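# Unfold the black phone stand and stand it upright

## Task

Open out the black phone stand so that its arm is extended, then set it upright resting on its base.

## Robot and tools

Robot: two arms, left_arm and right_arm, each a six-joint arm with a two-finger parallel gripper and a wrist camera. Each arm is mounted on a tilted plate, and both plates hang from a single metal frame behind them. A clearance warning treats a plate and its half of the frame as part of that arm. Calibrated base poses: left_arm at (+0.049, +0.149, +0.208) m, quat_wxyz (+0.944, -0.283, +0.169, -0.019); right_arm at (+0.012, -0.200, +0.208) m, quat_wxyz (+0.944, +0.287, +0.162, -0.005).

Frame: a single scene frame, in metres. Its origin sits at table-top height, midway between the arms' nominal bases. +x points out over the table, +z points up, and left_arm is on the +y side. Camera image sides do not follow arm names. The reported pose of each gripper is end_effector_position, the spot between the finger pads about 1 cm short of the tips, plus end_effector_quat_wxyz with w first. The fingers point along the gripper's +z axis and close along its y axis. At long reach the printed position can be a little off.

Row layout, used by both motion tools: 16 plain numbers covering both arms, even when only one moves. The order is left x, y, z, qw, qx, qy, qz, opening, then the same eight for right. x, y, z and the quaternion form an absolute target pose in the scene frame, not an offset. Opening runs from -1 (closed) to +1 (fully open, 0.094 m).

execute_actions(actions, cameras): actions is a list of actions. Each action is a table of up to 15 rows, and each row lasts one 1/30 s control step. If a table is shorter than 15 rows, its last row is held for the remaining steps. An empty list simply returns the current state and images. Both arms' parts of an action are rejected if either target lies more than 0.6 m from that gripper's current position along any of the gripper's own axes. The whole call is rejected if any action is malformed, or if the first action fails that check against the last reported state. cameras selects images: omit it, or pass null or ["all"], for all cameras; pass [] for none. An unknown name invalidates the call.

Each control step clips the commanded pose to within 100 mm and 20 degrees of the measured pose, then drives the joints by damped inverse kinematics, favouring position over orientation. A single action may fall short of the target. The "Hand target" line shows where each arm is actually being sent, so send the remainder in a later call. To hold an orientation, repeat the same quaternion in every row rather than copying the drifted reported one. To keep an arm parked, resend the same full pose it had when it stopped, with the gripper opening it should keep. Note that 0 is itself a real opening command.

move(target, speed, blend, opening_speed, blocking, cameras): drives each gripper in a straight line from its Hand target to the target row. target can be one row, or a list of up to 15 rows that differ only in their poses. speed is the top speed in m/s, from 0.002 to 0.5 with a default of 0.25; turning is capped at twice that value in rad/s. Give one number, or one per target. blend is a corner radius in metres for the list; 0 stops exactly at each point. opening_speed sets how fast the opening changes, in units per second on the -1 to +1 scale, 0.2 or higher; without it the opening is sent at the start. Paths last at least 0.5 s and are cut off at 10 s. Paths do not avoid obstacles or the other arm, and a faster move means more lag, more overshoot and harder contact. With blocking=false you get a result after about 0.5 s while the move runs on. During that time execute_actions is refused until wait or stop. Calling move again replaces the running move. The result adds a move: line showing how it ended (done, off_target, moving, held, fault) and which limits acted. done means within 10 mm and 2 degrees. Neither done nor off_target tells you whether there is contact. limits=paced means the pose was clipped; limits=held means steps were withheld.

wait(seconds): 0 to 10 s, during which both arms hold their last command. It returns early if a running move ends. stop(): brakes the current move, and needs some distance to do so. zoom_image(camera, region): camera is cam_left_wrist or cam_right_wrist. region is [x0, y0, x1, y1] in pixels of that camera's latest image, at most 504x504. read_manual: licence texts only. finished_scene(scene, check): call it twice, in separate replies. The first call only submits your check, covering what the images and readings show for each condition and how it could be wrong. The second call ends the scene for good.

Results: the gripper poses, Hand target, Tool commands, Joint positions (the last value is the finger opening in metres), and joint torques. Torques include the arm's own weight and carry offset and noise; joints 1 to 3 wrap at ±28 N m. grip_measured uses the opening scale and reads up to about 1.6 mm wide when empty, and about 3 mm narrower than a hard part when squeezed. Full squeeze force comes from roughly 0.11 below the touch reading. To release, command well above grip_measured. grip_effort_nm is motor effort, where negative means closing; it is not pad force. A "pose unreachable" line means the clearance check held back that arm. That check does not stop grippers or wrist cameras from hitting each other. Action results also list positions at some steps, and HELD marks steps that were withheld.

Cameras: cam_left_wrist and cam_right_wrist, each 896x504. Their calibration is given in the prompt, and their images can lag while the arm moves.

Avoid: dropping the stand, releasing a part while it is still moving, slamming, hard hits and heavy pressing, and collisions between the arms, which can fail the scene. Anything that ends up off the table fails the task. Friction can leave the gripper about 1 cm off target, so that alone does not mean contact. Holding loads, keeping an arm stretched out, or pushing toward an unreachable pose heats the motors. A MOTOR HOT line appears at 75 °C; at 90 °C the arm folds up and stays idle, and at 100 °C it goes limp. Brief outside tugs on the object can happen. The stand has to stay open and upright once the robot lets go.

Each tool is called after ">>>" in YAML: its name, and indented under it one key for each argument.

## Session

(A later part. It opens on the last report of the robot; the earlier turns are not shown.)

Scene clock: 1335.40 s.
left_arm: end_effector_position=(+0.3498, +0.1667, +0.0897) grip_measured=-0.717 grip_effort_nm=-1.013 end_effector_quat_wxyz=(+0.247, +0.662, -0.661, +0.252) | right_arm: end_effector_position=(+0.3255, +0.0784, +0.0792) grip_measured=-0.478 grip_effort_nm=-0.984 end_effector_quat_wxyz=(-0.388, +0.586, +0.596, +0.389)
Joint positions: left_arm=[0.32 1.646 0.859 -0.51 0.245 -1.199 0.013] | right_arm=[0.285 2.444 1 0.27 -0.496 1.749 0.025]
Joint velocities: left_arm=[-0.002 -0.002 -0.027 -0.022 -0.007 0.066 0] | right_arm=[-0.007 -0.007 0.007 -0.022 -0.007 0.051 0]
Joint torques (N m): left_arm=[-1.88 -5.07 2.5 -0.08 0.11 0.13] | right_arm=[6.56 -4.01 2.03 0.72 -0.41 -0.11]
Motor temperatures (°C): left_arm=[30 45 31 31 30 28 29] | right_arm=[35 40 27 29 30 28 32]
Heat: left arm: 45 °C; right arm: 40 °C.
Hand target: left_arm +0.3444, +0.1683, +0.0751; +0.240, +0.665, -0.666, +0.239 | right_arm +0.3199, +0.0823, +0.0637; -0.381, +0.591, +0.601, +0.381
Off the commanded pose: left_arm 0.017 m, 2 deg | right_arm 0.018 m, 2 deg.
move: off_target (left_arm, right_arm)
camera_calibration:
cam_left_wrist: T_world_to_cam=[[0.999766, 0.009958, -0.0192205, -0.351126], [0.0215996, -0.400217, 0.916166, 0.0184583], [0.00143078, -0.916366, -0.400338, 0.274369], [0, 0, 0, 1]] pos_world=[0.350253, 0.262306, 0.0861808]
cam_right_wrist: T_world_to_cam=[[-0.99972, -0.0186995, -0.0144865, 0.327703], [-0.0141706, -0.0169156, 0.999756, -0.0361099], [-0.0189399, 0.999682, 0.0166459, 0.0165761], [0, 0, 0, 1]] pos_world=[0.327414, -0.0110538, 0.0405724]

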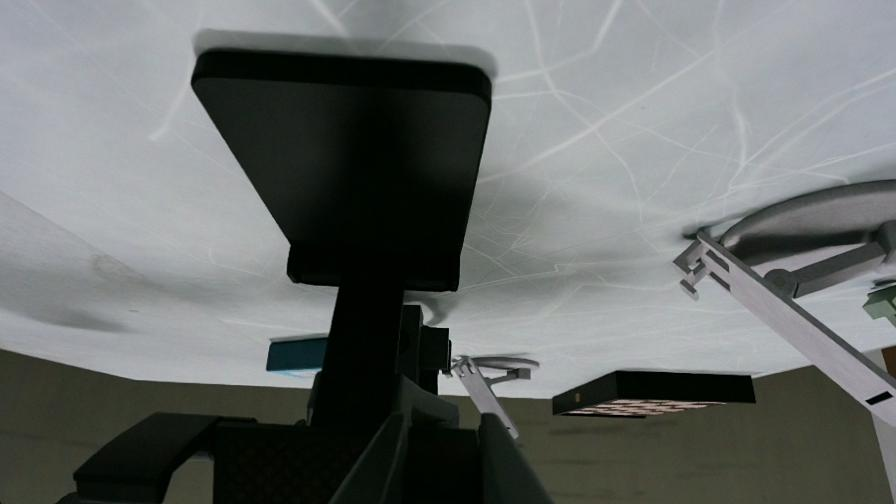

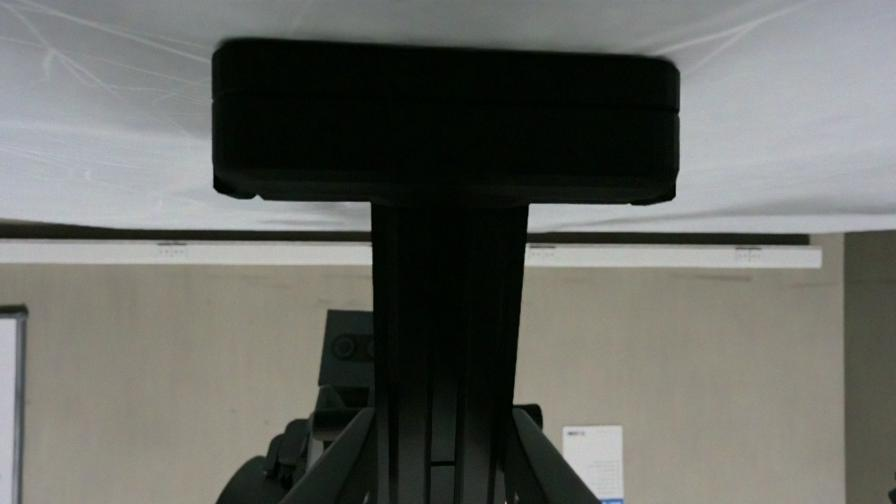

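>>> move:
  target: [0.345,0.166,0.082,-0.2391,-0.6654,0.6654,-0.2391,-0.35,0.320,0.083,0.067,-0.38,0.59,0.60,0.38,-0.62]
  opening_speed: 0.3
  speed: 0.03

>>> move:
  target:
    - [0.347,0.20,0.125,-0.2391,-0.6654,0.6654,-0.2391,-0.35,0.320,0.083,0.067,-0.38,0.59,0.60,0.38,-0.62]
    - [0.355,0.22,0.14,-0.2391,-0.6654,0.6654,-0.2391,-0.35,0.320,0.083,0.067,-0.38,0.59,0.60,0.38,-0.62]
  speed: 0.1

Scene clock: 1340.87 s.
left_arm: end_effector_position=(+0.3489, +0.1691, +0.0846) grip_measured=-0.351 grip_effort_nm=0.085 end_effector_quat_wxyz=(+0.235, +0.666, -0.665, +0.243) | right_arm: end_effector_position=(+0.3258, +0.0785, +0.0795) grip_measured=-0.478 grip_effort_nm=-0.984 end_effector_quat_wxyz=(-0.388, +0.586, +0.595, +0.390)
Joint positions: left_arm=[0.32 1.646 0.845 -0.481 0.219 -1.201 0.03] | right_arm=[0.285 2.444 1 0.272 -0.497 1.749 0.025]
Joint velocities: left_arm=[0.007 -0.007 0.012 -0.022 -0.022 -0.022 0] | right_arm=[-0.012 -0.007 0.002 0.022 0.037 -0.007 -0.001]
Joint torques (N m): left_arm=[-3.44 -6.87 3.21 -0.52 0.3 -0.03] | right_arm=[7.27 -4.97 1.55 0.68 -0.36 -0.07]
Motor temperatures (°C): left_arm=[30 44 30 31 30 28 29] | right_arm=[35 39 27 29 30 28 32]
Heat: left arm: 44 °C; right arm: 39 °C.
Hand target: left_arm +0.3449, +0.1660, +0.0821; +0.239, +0.665, -0.665, +0.239 | right_arm +0.3199, +0.0826, +0.0674; -0.381, +0.591, +0.601, +0.381
Off the commanded pose: left_arm 0.006 m, 1 deg | right_arm 0.014 m, 2 deg.
move: off_target (right_arm)
camera_calibration:
cam_left_wrist: T_world_to_cam=[[0.999807, 0.0124952, -0.0151852, -0.351182], [0.0190671, -0.42696, 0.90407, 0.0305712], [0.00481306, -0.904184, -0.427115, 0.273629], [0, 0, 0, 1]] pos_world=[0.349214, 0.264852, 0.0839]
cam_right_wrist: T_world_to_cam=[[-0.999717, -0.0179515, -0.0156072, 0.32804], [-0.0152788, -0.018286, 0.999716, -0.035875], [-0.0182318, 0.999672, 0.0180065, 0.0161328], [0, 0, 0, 1]] pos_world=[0.327693, -0.0108947, 0.0406941]

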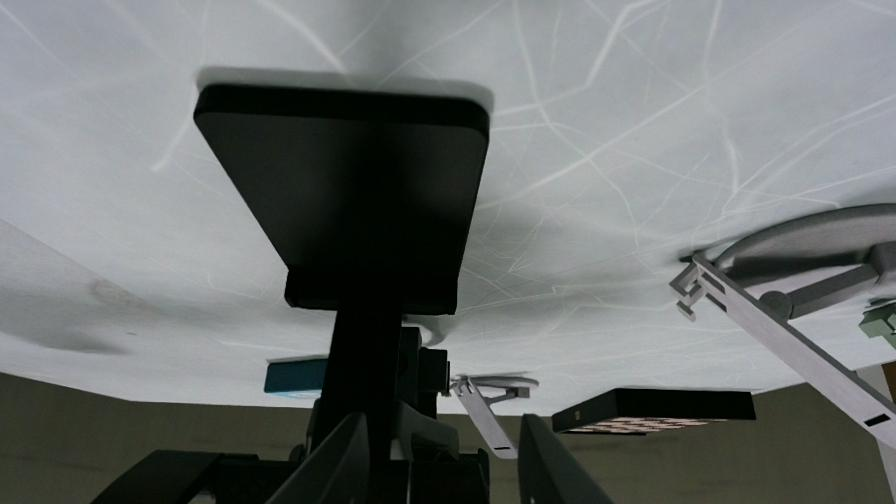

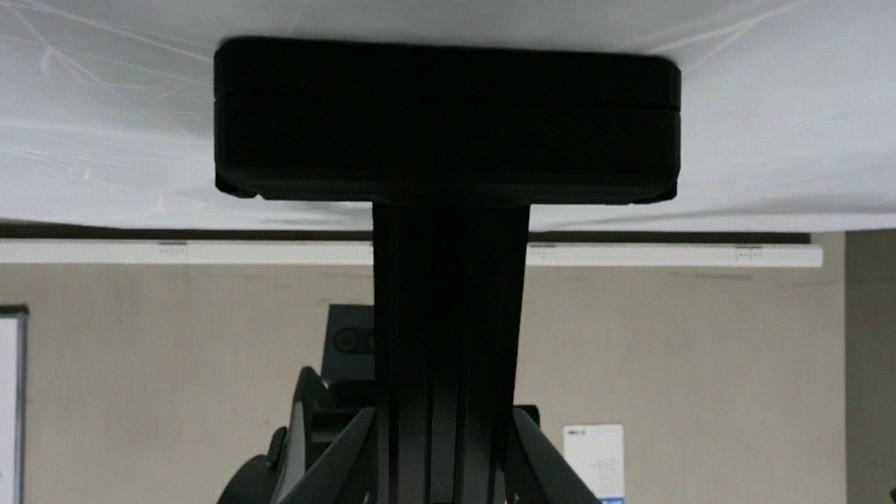

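Scene clock: 1342.47 s.
left_arm: end_effector_position=(+0.3507, +0.2150, +0.1339) grip_measured=-0.351 grip_effort_nm=0.071 end_effector_quat_wxyz=(+0.248, +0.664, -0.667, +0.230) | right_arm: end_effector_position=(+0.3259, +0.0786, +0.0796) grip_measured=-0.478 grip_effort_nm=-0.984 end_effector_quat_wxyz=(-0.388, +0.586, +0.595, +0.390)
Joint positions: left_arm=[0.377 1.514 1 -0.815 0.219 -1.143 0.03] | right_arm=[0.285 2.444 1 0.273 -0.497 1.749 0.025]
Joint velocities: left_arm=[0.007 -0.017 -0.017 -0.037 0.037 -0.037 0] | right_arm=[-0.012 0.007 -0.002 0.066 -0.007 0.066 0]
Joint torques (N m): left_arm=[-1.95 -9.44 6.48 -0.83 0.47 0.08] | right_arm=[7.34 -4.55 1.35 0.68 -0.36 -0.02]
Motor temperatures (°C): left_arm=[30 44 30 31 30 28 29] | right_arm=[35 39 27 29 30 28 32]
Heat: left arm: 44 °C; right arm: 39 °C.
Hand target: left_arm +0.3548, +0.2203, +0.1400; +0.239, +0.665, -0.666, +0.239 | right_arm +0.3199, +0.0826, +0.0674; -0.381, +0.591, +0.601, +0.381
Off the commanded pose: left_arm 0.009 m, 1 deg | right_arm 0.015 m, 2 deg.
move: off_target (right_arm)
camera_calibration:
cam_left_wrist: T_world_to_cam=[[0.998905, -0.00685861, -0.0462768, -0.344163], [0.0388863, -0.428211, 0.902842, -0.000935811], [-0.0260085, -0.903653, -0.427475, 0.3469], [0, 0, 0, 1]] pos_world=[0.352845, 0.310716, 0.133209]
cam_right_wrist: T_world_to_cam=[[-0.999715, -0.0175476, -0.0161794, 0.328212], [-0.0158494, -0.018783, 0.999698, -0.0357364], [-0.0178462, 0.99967, 0.0184996, 0.0159291], [0, 0, 0, 1]] pos_world=[0.327836, -0.0108358, 0.0407412]

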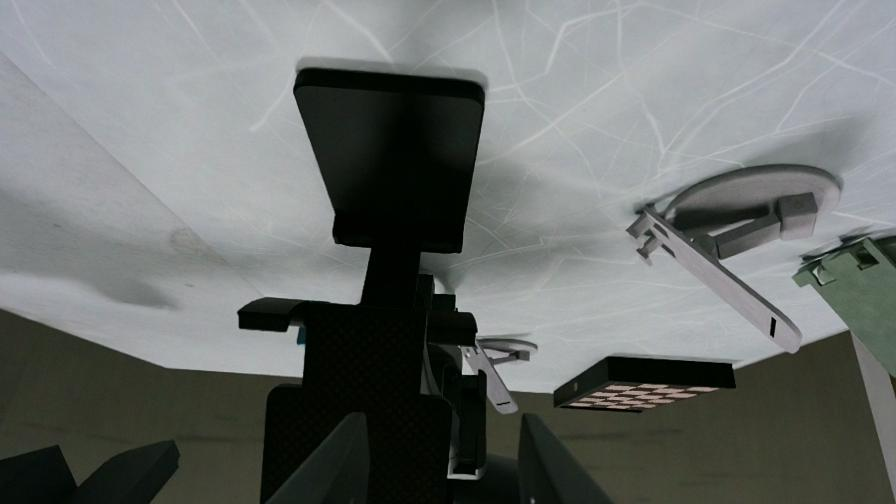

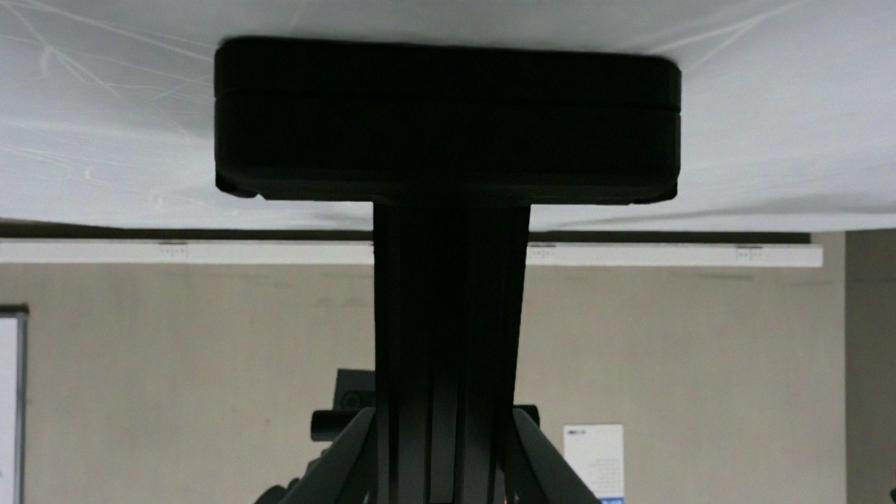

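Now side view.

>>> move:
  target:
    - [0.43,0.21,0.17,-0.171,-0.6861,0.6861,-0.171,-0.35,0.320,0.083,0.067,-0.38,0.59,0.60,0.38,-0.62]
    - [0.45,0.14,0.135,-0.342,0,0.94,0,-0.35,0.320,0.083,0.067,-0.38,0.59,0.60,0.38,-0.62]
  speed: 0.25
  cameras: ["cam_left_wrist"]

Scene clock: 1348.33 s.
left_arm: end_effector_position=(+0.4494, +0.1490, +0.1363) grip_measured=-0.351 grip_effort_nm=0.076 end_effector_quat_wxyz=(-0.251, -0.031, +0.967, -0.041) | right_arm: end_effector_position=(+0.3259, +0.0786, +0.0796) grip_measured=-0.478 grip_effort_nm=-0.979 end_effector_quat_wxyz=(-0.388, +0.586, +0.595, +0.390)
Joint positions: left_arm=[-0.14 2.325 2.053 -1.554 -0.401 -0.422 0.03] | right_arm=[0.285 2.444 1 0.273 -0.497 1.749 0.025]
Joint velocities: left_arm=[-0.002 -0.002 -0.007 0.051 -0.066 0.007 0] | right_arm=[0.007 -0.002 0.002 -0.095 -0.007 -0.037 0]
Joint torques (N m): left_arm=[-10.02 -8.72 7.84 -1.14 0.05 0.06] | right_arm=[7.2 -4.74 1.54 0.68 -0.35 -0.04]
Motor temperatures (°C): left_arm=[30 44 31 31 30 28 28] | right_arm=[36 38 27 29 30 28 32]
Heat: left arm: 44 °C; right arm: 38 °C.
Hand target: left_arm +0.4498, +0.1367, +0.1351; -0.250, -0.011, +0.967, -0.038 | right_arm +0.3199, +0.0826, +0.0674; -0.381, +0.591, +0.601, +0.381
Off the commanded pose: left_arm 0.009 m, 12 deg | right_arm 0.015 m, 2 deg.
joint sent to its limit (left arm) — joint 4 (wrist pitch), lower limit. The joint targets are off in orientation, not in position.
move: off_target (left_arm, right_arm)
camera_calibration:
cam_left_wrist: T_world_to_cam=[[0.0915755, -0.994979, 0.0403717, 0.100098], [-0.581331, -0.0204999, 0.813409, 0.19497], [-0.808498, -0.0979576, -0.580289, 0.543276], [0, 0, 0, 1]] pos_world=[0.543413, 0.15681, 0.152626]
Images, in order (width x height): cam_left_wrist 896x504.

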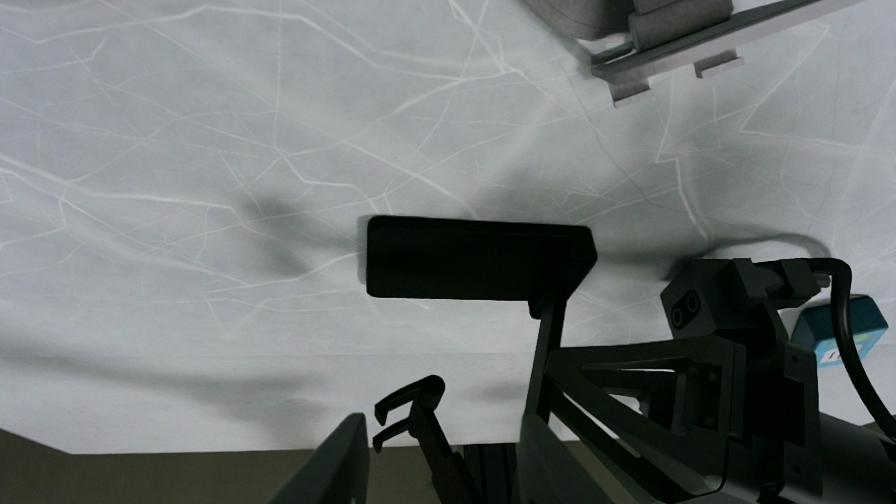

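>>> move:
  target: [0.45,0.14,0.135,-0.342,0,0.94,0,-0.35,0.322,0.091,0.065,-0.354,0.612,0.612,0.354,-0.62]
  speed: 0.03

Scene clock: 1357.33 s.
left_arm: end_effector_position=(+0.4499, +0.1509, +0.1359) grip_measured=-0.351 grip_effort_nm=0.076 end_effector_quat_wxyz=(-0.250, -0.029, +0.967, -0.036) | right_arm: end_effector_position=(+0.3294, +0.0867, +0.0804) grip_measured=-0.478 grip_effort_nm=-0.979 end_effector_quat_wxyz=(-0.369, +0.603, +0.600, +0.375)
Joint positions: left_arm=[-0.14 2.325 2.053 -1.554 -0.413 -0.422 0.03] | right_arm=[0.331 2.444 1.011 0.284 -0.419 1.808 0.025]
Joint velocities: left_arm=[-0.002 -0.012 -0.012 -0.051 -0.051 0.051 0] | right_arm=[-0.017 0.007 -0.007 -0.066 -0.022 0.007 0]
Joint torques (N m): left_arm=[-9.8 -9.05 7.17 -1.15 0.06 0.02] | right_arm=[8.13 -5 2 0.58 -0.05 0.05]
Motor temperatures (°C): left_arm=[31 44 31 31 30 28 28] | right_arm=[36 38 27 29 30 28 32]
Heat: left arm: 44 °C; right arm: 38 °C.
Hand target: left_arm +0.4493, +0.1399, +0.1349; -0.250, -0.012, +0.968, -0.032 | right_arm +0.3218, +0.0906, +0.0659; -0.355, +0.612, +0.612, +0.355
Off the commanded pose: left_arm 0.011 m, 12 deg | right_arm 0.018 m, 3 deg.
joint sent to its limit (left arm) — joint 4 (wrist pitch), lower limit. The joint targets are off in orientation, not in position.
move: off_target (left_arm, right_arm)
camera_calibration:
cam_left_wrist: T_world_to_cam=[[0.0855605, -0.995832, 0.0315796, 0.106046], [-0.584474, -0.0244976, 0.811043, 0.197963], [-0.806889, -0.0878507, -0.584134, 0.541837], [0, 0, 0, 1]] pos_world=[0.543833, 0.158054, 0.1526]
cam_right_wrist: T_world_to_cam=[[-0.999941, -0.000663759, -0.0108349, 0.330088], [-0.0108527, 0.0396802, 0.999153, -0.0430329], [-0.000233266, 0.999212, -0.039685, 0.00679176], [0, 0, 0, 1]] pos_world=[0.329603, -0.00485976, 0.0468425]

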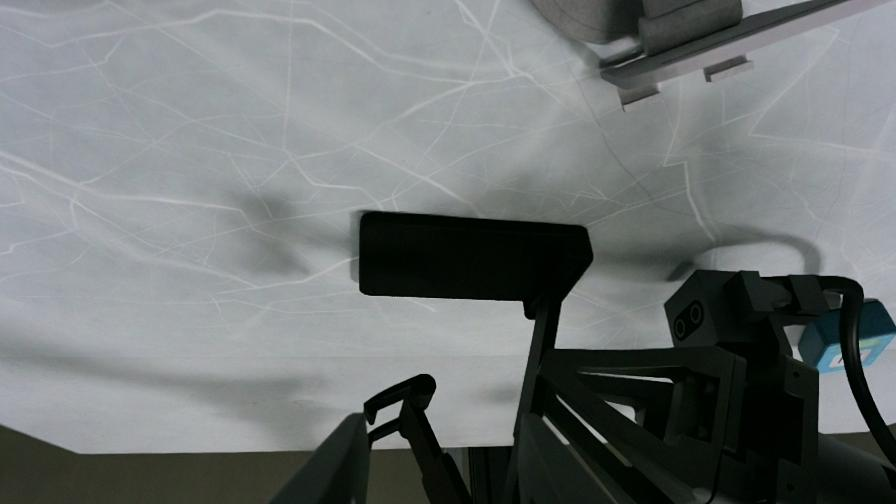

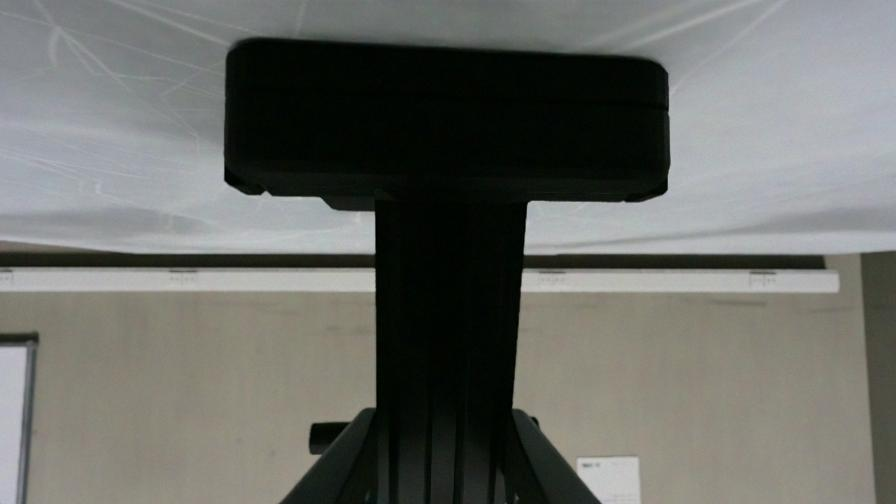

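>>> move:
  target:
    - [0.43,0.22,0.17,-0.171,-0.6861,0.6861,-0.171,-0.90,0.320,0.083,0.067,-0.3827,0.5946,0.5946,0.3827,-0.62]
    - [0.345,0.235,0.12,-0.153,-0.690,0.690,-0.153,-0.90,0.320,0.076,0.067,-0.4055,0.5792,0.5792,0.4055,-0.62]
  speed: [0.2,0.1]
  opening_speed: 0.4

Scene clock: 1382.13 s.
left_arm: end_effector_position=(+0.3436, +0.2358, +0.1174) grip_measured=-0.899 grip_effort_nm=-0.046 end_effector_quat_wxyz=(+0.158, +0.690, -0.693, +0.138) | right_arm: end_effector_position=(+0.3333, +0.0744, +0.0804) grip_measured=-0.478 grip_effort_nm=-0.984 end_effector_quat_wxyz=(-0.399, +0.578, +0.576, +0.417)
Joint positions: left_arm=[0.31 1.446 0.906 -0.685 -0.049 -1.222 0.005] | right_arm=[0.247 2.457 1.003 0.307 -0.573 1.732 0.025]
Joint velocities: left_arm=[0.002 -0.012 -0.012 -0.007 -0.081 -0.081 0] | right_arm=[-0.002 0.007 0.002 -0.037 -0.007 0.022 0]
Joint torques (N m): left_arm=[-1.91 -9.05 4.75 -0.37 0.31 0.04] | right_arm=[5.65 -4.79 0.54 0.45 -0.67 -0.26]
Motor temperatures (°C): left_arm=[32 46 31 31 30 28 27] | right_arm=[36 37 27 29 30 28 32]
Heat: left arm: 46 °C; right arm: 37 °C.
Hand target: left_arm +0.3448, +0.2386, +0.1208; +0.150, +0.692, -0.691, +0.146 | right_arm +0.3198, +0.0751, +0.0672; -0.405, +0.579, +0.580, +0.405
Off the commanded pose: left_arm 0.003 m, 2 deg | right_arm 0.019 m, 2 deg.
move: off_target (right_arm)
camera_calibration:
cam_left_wrist: T_world_to_cam=[[0.998774, 0.00281203, -0.0494249, -0.339484], [0.0393309, -0.651375, 0.757736, 0.0926766], [-0.0300634, -0.758751, -0.650687, 0.351803], [0, 0, 0, 1]] pos_world=[0.345999, 0.328253, 0.14191]
cam_right_wrist: T_world_to_cam=[[-0.999618, 0.00961338, -0.025911, 0.334282], [-0.0266328, -0.0846698, 0.996053, -0.0277627], [0.00738156, 0.996363, 0.0848935, 0.00669388], [0, 0, 0, 1]] pos_world=[0.333365, -0.0122338, 0.0357464]

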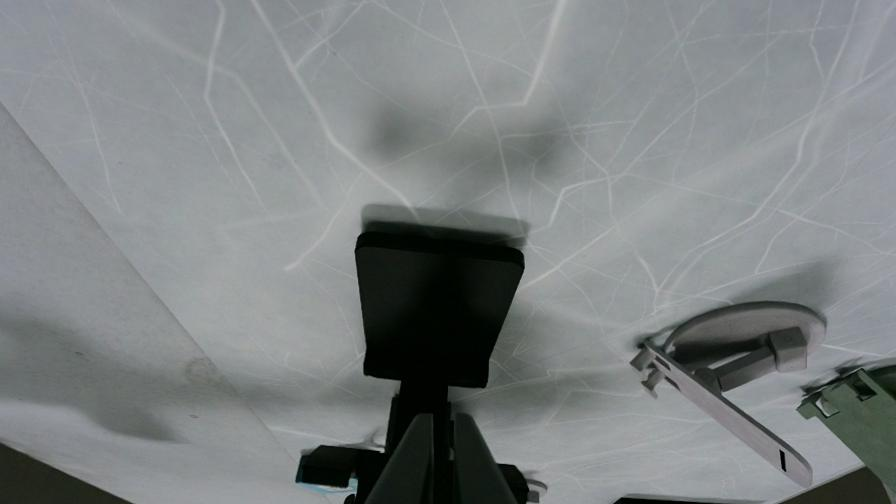

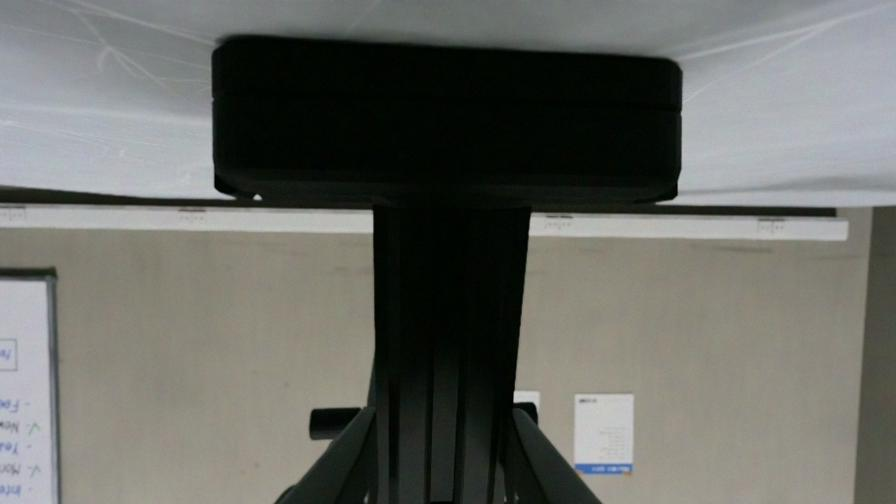

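>>> move:
  target:
    - [0.335,0.206,0.07,-0.153,-0.690,0.690,-0.153,-0.90,0.320,0.076,0.067,-0.4055,0.5792,0.5792,0.4055,-0.62]
    - [0.332,0.187,0.030,-0.153,-0.690,0.690,-0.153,-0.90,0.320,0.076,0.067,-0.4055,0.5792,0.5792,0.4055,-0.62]
  speed: [0.1,0.05]

Scene clock: 1388.30 s.
left_arm: end_effector_position=(+0.3391, +0.1910, +0.0350) grip_measured=-0.899 grip_effort_nm=-0.051 end_effector_quat_wxyz=(+0.141, +0.693, -0.690, +0.155) | right_arm: end_effector_position=(+0.3333, +0.0744, +0.0805) grip_measured=-0.478 grip_effort_nm=-0.994 end_effector_quat_wxyz=(-0.399, +0.578, +0.576, +0.418)
Joint positions: left_arm=[0.315 1.711 0.744 -0.213 -0.032 -1.214 0.005] | right_arm=[0.247 2.457 1.003 0.307 -0.573 1.731 0.025]
Joint velocities: left_arm=[-0.002 0.012 -0.002 -0.007 -0.037 -0.037 0] | right_arm=[-0.007 -0.007 -0.002 0.051 -0.037 -0.066 0]
Joint torques (N m): left_arm=[-2.39 -5.56 2.61 -0.31 0.34 0.06] | right_arm=[5.75 -4.64 0.77 0.51 -0.65 -0.23]
Motor temperatures (°C): left_arm=[31 46 31 31 30 28 27] | right_arm=[36 37 27 29 30 28 32]
Heat: left arm: 46 °C; right arm: 37 °C.
Hand target: left_arm +0.3320, +0.1869, +0.0298; +0.153, +0.691, -0.690, +0.153 | right_arm +0.3199, +0.0759, +0.0676; -0.406, +0.579, +0.579, +0.406
Off the commanded pose: left_arm 0.010 m, 1 deg | right_arm 0.019 m, 2 deg.
move: off_target (right_arm)
camera_calibration:
cam_left_wrist: T_world_to_cam=[[0.999782, 0.0202586, -0.00496828, -0.344173], [0.0169751, -0.651797, 0.758204, 0.133782], [0.0121218, -0.758123, -0.651999, 0.249729], [0, 0, 0, 1]] pos_world=[0.3388, 0.283496, 0.0596785]
cam_right_wrist: T_world_to_cam=[[-0.999611, 0.00943133, -0.0262532, 0.33431], [-0.026961, -0.0850405, 0.996013, -0.0276837], [0.00716115, 0.996333, 0.0852617, 0.00671221], [0, 0, 0, 1]] pos_world=[0.333386, -0.0121948, 0.0357777]

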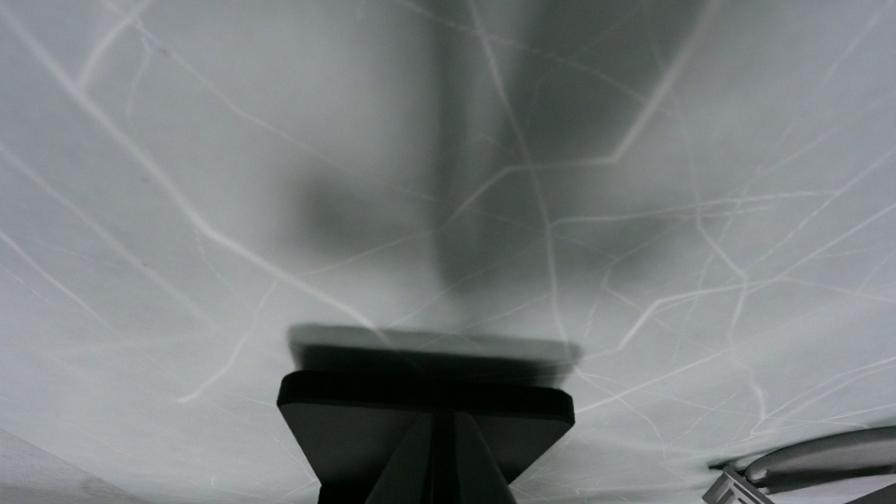

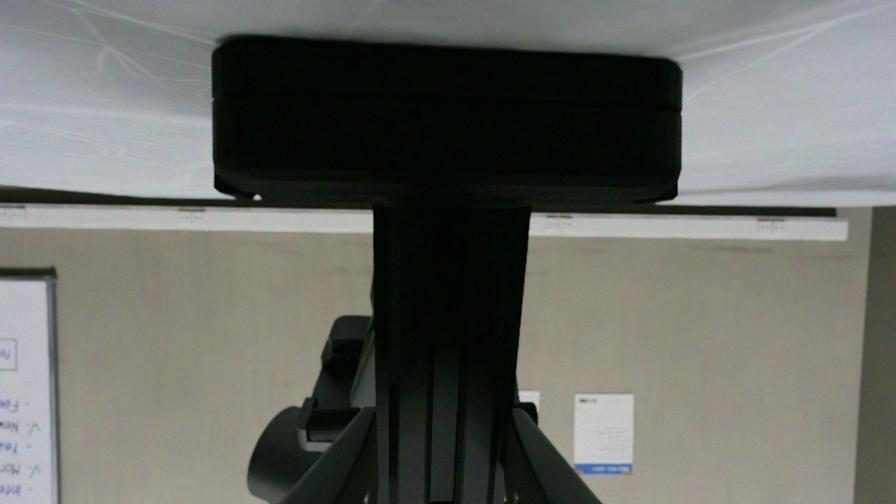

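>>> move:
  target:
    - [0.332,0.183,0.017,-0.153,-0.690,0.690,-0.153,-0.90,0.320,0.074,0.067,-0.4055,0.5792,0.5792,0.4055,-0.62]
    - [0.332,0.182,0.005,-0.153,-0.690,0.690,-0.153,-0.90,0.320,0.072,0.067,-0.4055,0.5792,0.5792,0.4055,-0.62]
  speed: 0.03

Scene clock: 1391.97 s.
left_arm: end_effector_position=(+0.3354, +0.1855, +0.0134) grip_measured=-0.899 grip_effort_nm=-0.051 end_effector_quat_wxyz=(+0.145, +0.691, -0.692, +0.153) | right_arm: end_effector_position=(+0.3335, +0.0725, +0.0797) grip_measured=-0.478 grip_effort_nm=-0.979 end_effector_quat_wxyz=(-0.401, +0.578, +0.574, +0.419)
Joint positions: left_arm=[0.335 1.8 0.746 -0.133 -0.023 -1.191 0.005] | right_arm=[0.238 2.457 1.002 0.307 -0.582 1.727 0.025]
Joint velocities: left_arm=[-0.012 -0.007 -0.012 0.051 0.022 -0.022 0] | right_arm=[0.017 0.012 -0.012 -0.007 -0.007 -0.022 -0.001]
Joint torques (N m): left_arm=[-2.36 -4.52 2.99 -0.22 0.36 0.03] | right_arm=[5.91 -5.31 0.32 0.33 -0.64 -0.23]
Motor temperatures (°C): left_arm=[31 45 31 30 30 28 27] | right_arm=[36 37 27 29 30 28 32]
Heat: left arm: 45 °C; right arm: 37 °C.
Hand target: left_arm +0.3314, +0.1819, +0.0051; +0.153, +0.690, -0.691, +0.153 | right_arm +0.3199, +0.0720, +0.0674; -0.405, +0.580, +0.579, +0.405
Off the commanded pose: left_arm 0.010 m, 1 deg | right_arm 0.019 m, 2 deg.
move: off_target (right_arm)
camera_calibration:
cam_left_wrist: T_world_to_cam=[[0.999846, 0.0141644, -0.0104041, -0.339317], [0.0171102, -0.649292, 0.760347, 0.146014], [0.00401454, -0.760407, -0.649434, 0.234652], [0, 0, 0, 1]] pos_world=[0.335824, 0.278043, 0.0378396]
cam_right_wrist: T_world_to_cam=[[-0.999633, 0.0123868, -0.0240884, 0.334167], [-0.0251148, -0.0907547, 0.995557, -0.0272049], [0.0101456, 0.995796, 0.0910325, 0.00732123], [0, 0, 0, 1]] pos_world=[0.333287, -0.0138987, 0.0344671]

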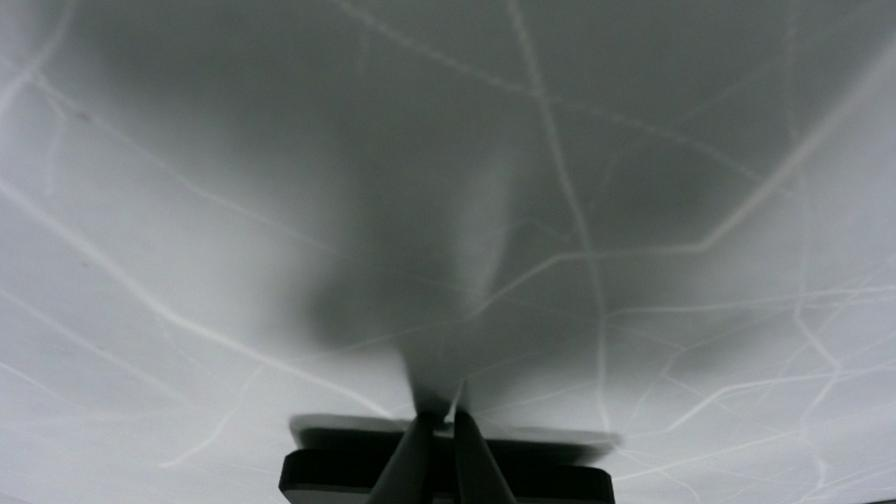

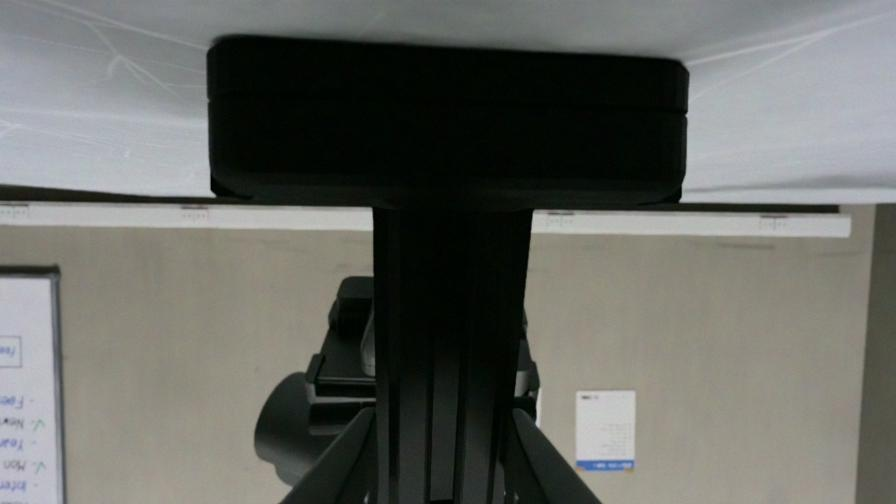

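>>> move:
  target:
    - [0.332,0.186,0.035,-0.153,-0.690,0.690,-0.153,-0.90,0.320,0.075,0.067,-0.4055,0.5792,0.5792,0.4055,-0.62]
    - [0.332,0.163,0.035,-0.153,-0.690,0.690,-0.153,-0.90,0.320,0.075,0.067,-0.4055,0.5792,0.5792,0.4055,-0.62]
  speed: 0.05

Scene clock: 1399.23 s.
left_arm: end_effector_position=(+0.3346, +0.1725, +0.0336) grip_measured=-0.899 grip_effort_nm=-0.042 end_effector_quat_wxyz=(+0.147, +0.696, -0.687, +0.150) | right_arm: end_effector_position=(+0.3335, +0.0725, +0.0798) grip_measured=-0.478 grip_effort_nm=-0.979 end_effector_quat_wxyz=(-0.401, +0.578, +0.574, +0.419)
Joint positions: left_arm=[0.263 1.737 0.715 -0.171 -0.053 -1.274 0.005] | right_arm=[0.238 2.457 1.002 0.307 -0.583 1.727 0.025]
Joint velocities: left_arm=[-0.007 -0.007 -0.007 0.007 0.051 -0.007 -0.001] | right_arm=[0.007 -0.007 -0.007 0.007 -0.022 0.037 0]
Joint torques (N m): left_arm=[-5.45 -6.53 2.03 -0.25 0.26 -0.14] | right_arm=[6.2 -4.78 0.61 0.48 -0.62 -0.14]
Motor temperatures (°C): left_arm=[31 43 30 30 30 28 27] | right_arm=[35 37 27 29 30 28 32]
Heat: left arm: 43 °C; right arm: 37 °C.
Hand target: left_arm +0.3323, +0.1630, +0.0352; +0.153, +0.691, -0.690, +0.154 | right_arm +0.3199, +0.0748, +0.0675; -0.406, +0.579, +0.579, +0.406
Off the commanded pose: left_arm 0.010 m, 1 deg | right_arm 0.019 m, 2 deg.
move: off_target (right_arm)
camera_calibration:
cam_left_wrist: T_world_to_cam=[[0.999443, 0.0265151, -0.0202741, -0.339767], [0.0326474, -0.650175, 0.759083, 0.117256], [0.0069455, -0.759322, -0.650678, 0.236751], [0, 0, 0, 1]] pos_world=[0.334105, 0.265016, 0.0581537]
cam_right_wrist: T_world_to_cam=[[-0.999627, 0.0122085, -0.0244323, 0.334195], [-0.0254447, -0.0911246, 0.995514, -0.027126], [0.00992735, 0.995765, 0.0914012, 0.00733919], [0, 0, 0, 1]] pos_world=[0.333307, -0.01386, 0.0344987]

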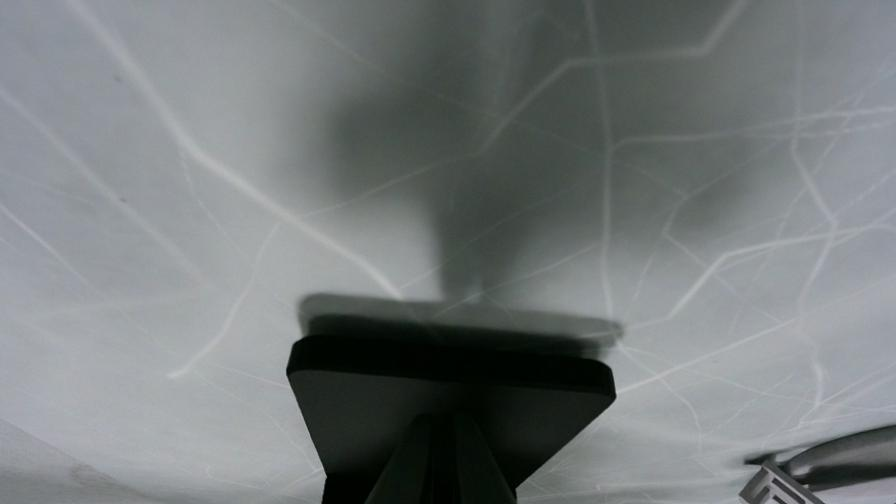

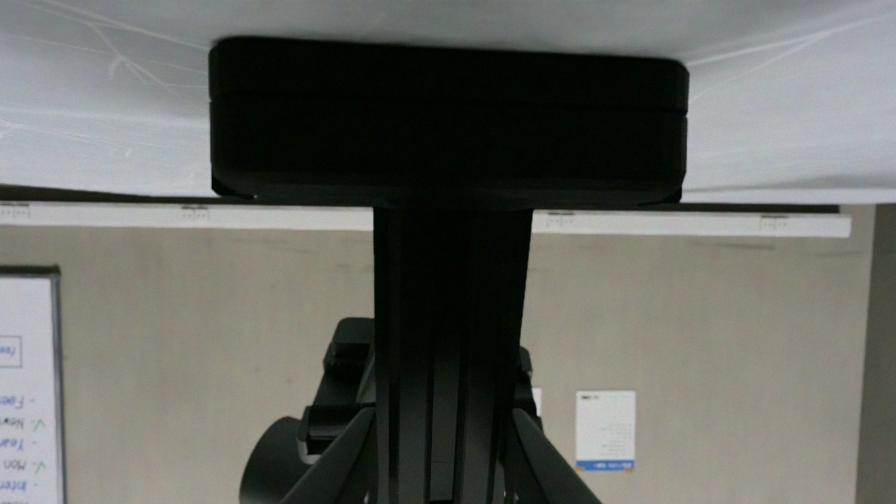

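>>> move:
  target:
    - [0.332,0.157,0.022,-0.153,-0.690,0.690,-0.153,-0.90,0.320,0.075,0.067,-0.4055,0.5792,0.5792,0.4055,-0.62]
    - [0.332,0.157,0.012,-0.153,-0.690,0.690,-0.153,-0.90,0.320,0.073,0.067,-0.4055,0.5792,0.5792,0.4055,-0.62]
  speed: 0.03

Scene clock: 1402.73 s.
left_arm: end_effector_position=(+0.3376, +0.1664, +0.0215) grip_measured=-0.899 grip_effort_nm=-0.027 end_effector_quat_wxyz=(+0.141, +0.693, -0.690, +0.154) | right_arm: end_effector_position=(+0.3340, +0.0717, +0.0790) grip_measured=-0.478 grip_effort_nm=-0.989 end_effector_quat_wxyz=(-0.401, +0.579, +0.573, +0.419)
Joint positions: left_arm=[0.261 1.795 0.717 -0.103 -0.053 -1.264 0.005] | right_arm=[0.236 2.457 1.002 0.307 -0.582 1.727 0.025]
Joint velocities: left_arm=[-0.002 -0.002 -0.007 0.037 -0.022 0.066 -0.002] | right_arm=[-0.002 -0.007 0.007 0.007 0.037 -0.037 0]
Joint torques (N m): left_arm=[-3.62 -3.55 2.55 -0.02 0.33 -0.05] | right_arm=[6.08 -5.3 0.5 0.38 -0.58 -0.29]
Motor temperatures (°C): left_arm=[31 43 30 30 30 28 27] | right_arm=[35 37 27 29 30 28 32]
Heat: left arm: 43 °C; right arm: 37 °C.
Hand target: left_arm +0.3315, +0.1572, +0.0128; +0.153, +0.690, -0.690, +0.153 | right_arm +0.3201, +0.0729, +0.0674; -0.405, +0.580, +0.579, +0.406
Off the commanded pose: left_arm 0.015 m, 1 deg | right_arm 0.018 m, 2 deg.
move: off_target (left_arm, right_arm)
camera_calibration:
cam_left_wrist: T_world_to_cam=[[0.999776, 0.0205912, -0.00479625, -0.342359], [0.0170742, -0.652563, 0.757542, 0.128017], [0.0124689, -0.757455, -0.652769, 0.222082], [0, 0, 0, 1]] pos_world=[0.337328, 0.258806, 0.0463482]
cam_right_wrist: T_world_to_cam=[[-0.999622, 0.0145621, -0.023311, 0.334404], [-0.0245284, -0.0899333, 0.995646, -0.026855], [0.0124023, 0.995841, 0.0902565, 0.00745385], [0, 0, 0, 1]] pos_world=[0.333526, -0.0147076, 0.0338606]

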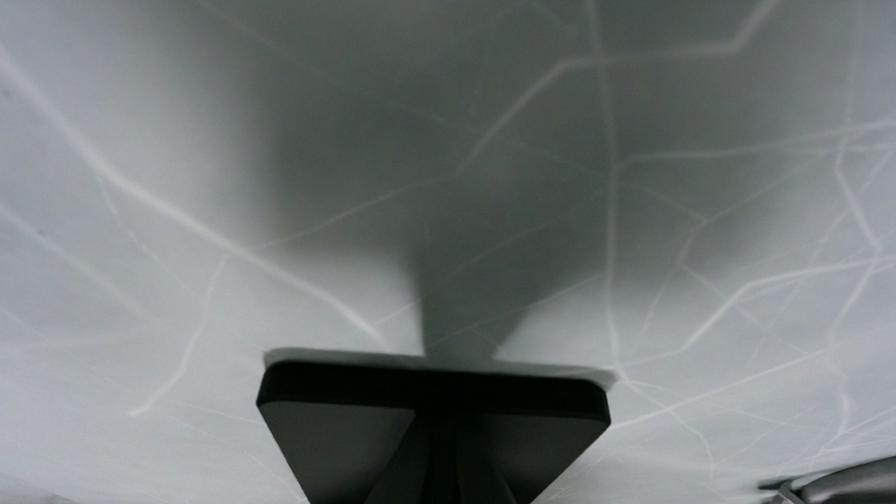

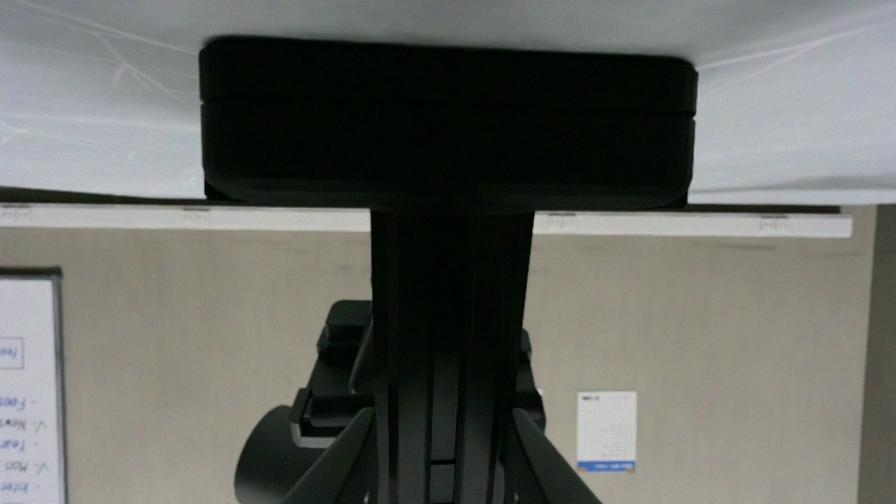

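>>> move:
  target:
    - [0.332,0.157,0.002,-0.153,-0.690,0.690,-0.153,-0.90,0.320,0.072,0.067,-0.4055,0.5792,0.5792,0.4055,-0.62]
  speed: 0.03

Scene clock: 1408.07 s.
left_arm: end_effector_position=(+0.3374, +0.1660, +0.0209) grip_measured=-0.899 grip_effort_nm=-0.022 end_effector_quat_wxyz=(+0.146, +0.689, -0.693, +0.154) | right_arm: end_effector_position=(+0.3336, +0.0717, +0.0790) grip_measured=-0.478 grip_effort_nm=-0.984 end_effector_quat_wxyz=(-0.401, +0.579, +0.573, +0.419)
Joint positions: left_arm=[0.264 1.801 0.727 -0.117 -0.047 -1.254 0.005] | right_arm=[0.236 2.457 1.001 0.307 -0.582 1.727 0.025]
Joint velocities: left_arm=[-0.002 0.002 -0.002 0.051 0.022 -0.037 -0.001] | right_arm=[-0.007 0.012 -0.002 0.081 -0.007 0.007 0]
Joint torques (N m): left_arm=[-2.45 -1.5 2.29 0.44 0.34 0.02] | right_arm=[5.83 -5.3 0.31 0.38 -0.62 -0.27]
Motor temperatures (°C): left_arm=[31 42 30 30 30 28 27] | right_arm=[35 37 27 29 30 28 33]
Heat: left arm: 42 °C; right arm: 37 °C.
Hand target: left_arm +0.3307, +0.1576, +0.0042; +0.154, +0.690, -0.690, +0.153 | right_arm +0.3200, +0.0721, +0.0675; -0.406, +0.579, +0.579, +0.406
Off the commanded pose: left_arm 0.022 m, 1 deg | right_arm 0.018 m, 2 deg.
move: off_target (left_arm, right_arm)
camera_calibration:
cam_left_wrist: T_world_to_cam=[[0.999895, 0.0106693, -0.00977645, -0.340368], [0.0143574, -0.646901, 0.762439, 0.128157], [0.0018103, -0.762499, -0.646987, 0.225747], [0, 0, 0, 1]] pos_world=[0.338084, 0.258668, 0.0450159]
cam_right_wrist: T_world_to_cam=[[-0.999643, 0.0141045, -0.0227077, 0.334039], [-0.0238852, -0.0898516, 0.995669, -0.0270396], [0.0120031, 0.995855, 0.0901564, 0.00762105], [0, 0, 0, 1]] pos_world=[0.333182, -0.0147305, 0.0338206]

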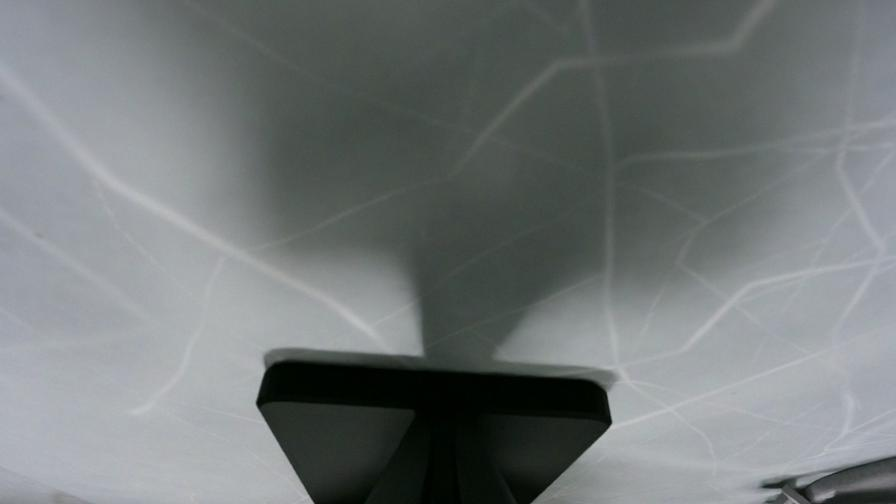

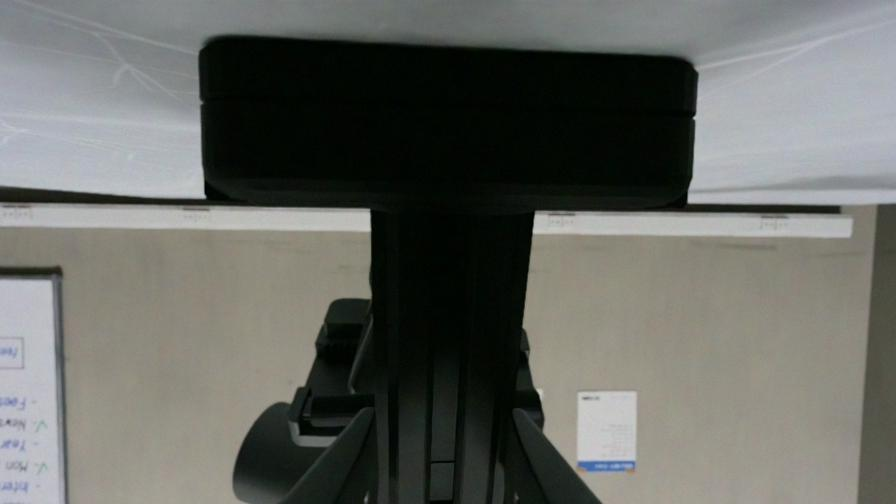

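>>> move:
  target: [0.332,0.157,0.010,-0.153,-0.690,0.690,-0.153,-0.90,0.324,0.078,0.073,-0.4055,0.5792,0.5792,0.4055,-0.62]
  speed: 0.03
  cameras: []

>>> move:
  target: [0.332,0.157,0.010,-0.153,-0.690,0.690,-0.153,-0.90,0.324,0.078,0.073,-0.4055,0.5792,0.5792,0.4055,0.1]
  speed: 0.03
  opening_speed: 0.3

Scene clock: 1413.00 s.
left_arm: end_effector_position=(+0.3372, +0.1660, +0.0210) grip_measured=-0.899 grip_effort_nm=-0.017 end_effector_quat_wxyz=(+0.146, +0.689, -0.693, +0.154) | right_arm: end_effector_position=(+0.3336, +0.0717, +0.0790) grip_measured=-0.478 grip_effort_nm=-0.984 end_effector_quat_wxyz=(-0.401, +0.579, +0.573, +0.419)
Joint positions: left_arm=[0.264 1.801 0.727 -0.119 -0.047 -1.254 0.005] | right_arm=[0.236 2.457 1.001 0.307 -0.582 1.728 0.025]
Joint velocities: left_arm=[0.002 -0.007 -0.007 -0.081 -0.007 0.007 -0.001] | right_arm=[0.002 -0.007 -0.017 -0.037 0.007 0.007 0]
Joint torques (N m): left_arm=[-3.74 -3.58 1.77 0.18 0.3 -0.12] | right_arm=[7.84 -5.53 1.21 0.34 -0.52 0]
Motor temperatures (°C): left_arm=[30 41 30 30 30 28 27] | right_arm=[35 37 27 29 30 28 33]
Heat: left arm: 41 °C; right arm: 37 °C.
Hand target: left_arm +0.3315, +0.1574, +0.0110; +0.153, +0.690, -0.690, +0.153 | right_arm +0.3240, +0.0778, +0.0732; -0.405, +0.579, +0.579, +0.406
Off the commanded pose: left_arm 0.015 m, 1 deg | right_arm 0.013 m, 2 deg.
move: off_target (left_arm, right_arm)
No camera images: "cameras" was empty.

Scene clock: 1415.60 s.
left_arm: end_effector_position=(+0.3375, +0.1658, +0.0212) grip_measured=-0.899 grip_effort_nm=-0.012 end_effector_quat_wxyz=(+0.147, +0.689, -0.692, +0.155) | right_arm: end_effector_position=(+0.3337, +0.0717, +0.0789) grip_measured=+0.098 grip_effort_nm=0.168 end_effector_quat_wxyz=(-0.401, +0.580, +0.573, +0.419)
Joint positions: left_arm=[0.264 1.801 0.727 -0.118 -0.045 -1.254 0.005] | right_arm=[0.236 2.457 1.001 0.307 -0.582 1.728 0.052]
Joint velocities: left_arm=[0.007 -0.007 0.002 0.022 -0.037 0.022 0] | right_arm=[-0.017 0.012 -0.007 0.007 -0.051 0.095 0]
Joint torques (N m): left_arm=[-3.63 -3.41 1.8 0.19 0.27 -0.14] | right_arm=[7.98 -5.65 1.17 0.34 -0.52 0]
Motor temperatures (°C): left_arm=[30 41 30 30 30 28 27] | right_arm=[35 37 27 29 30 28 32]
Heat: left arm: 41 °C; right arm: 37 °C.
Hand target: left_arm +0.3314, +0.1573, +0.0110; +0.153, +0.690, -0.690, +0.153 | right_arm +0.3240, +0.0779, +0.0732; -0.406, +0.579, +0.579, +0.406
Off the commanded pose: left_arm 0.015 m, 1 deg | right_arm 0.013 m, 2 deg.
move: off_target (left_arm, right_arm)
camera_calibration:
cam_left_wrist: T_world_to_cam=[[0.999897, 0.0107061, -0.00958263, -0.340477], [0.0142296, -0.645426, 0.76369, 0.127587], [0.00199128, -0.763748, -0.645512, 0.225841], [0, 0, 0, 1]] pos_world=[0.338177, 0.258478, 0.0450837]
cam_right_wrist: T_world_to_cam=[[-0.99966, 0.0145339, -0.0216435, 0.33394], [-0.0228595, -0.0894961, 0.995725, -0.0273504], [0.0125348, 0.995881, 0.0897979, 0.00749785], [0, 0, 0, 1]] pos_world=[0.333107, -0.0147682, 0.0337878]

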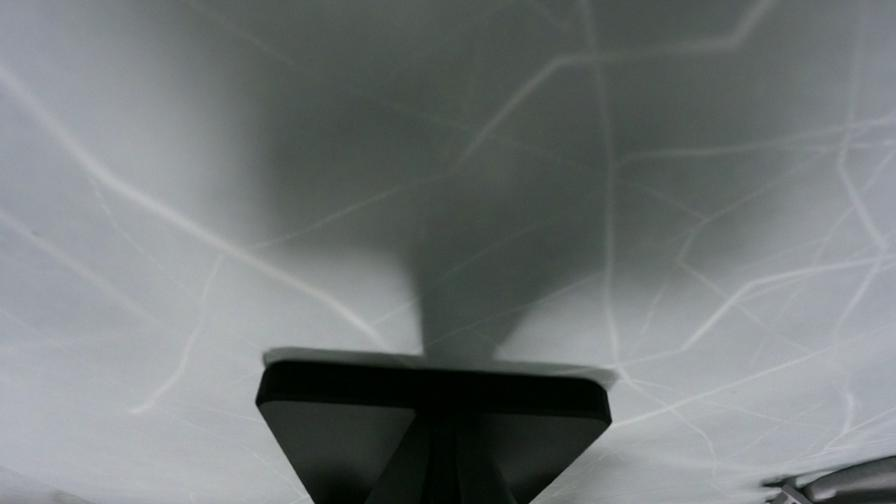

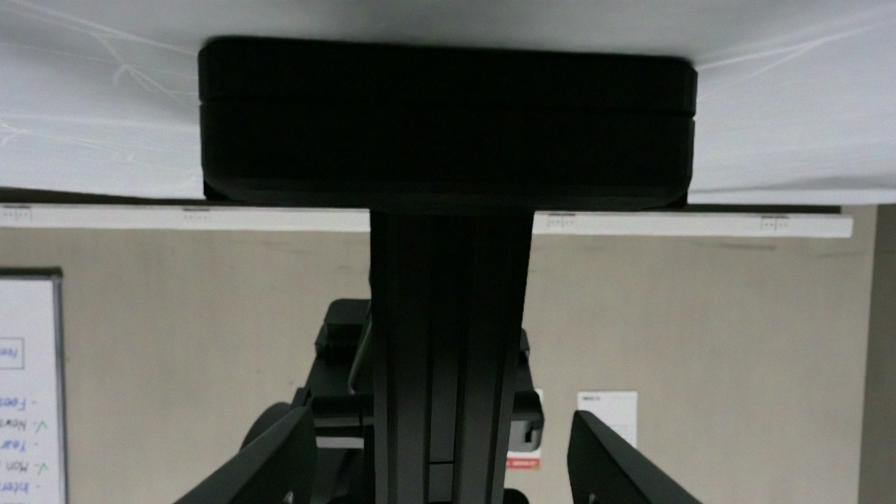

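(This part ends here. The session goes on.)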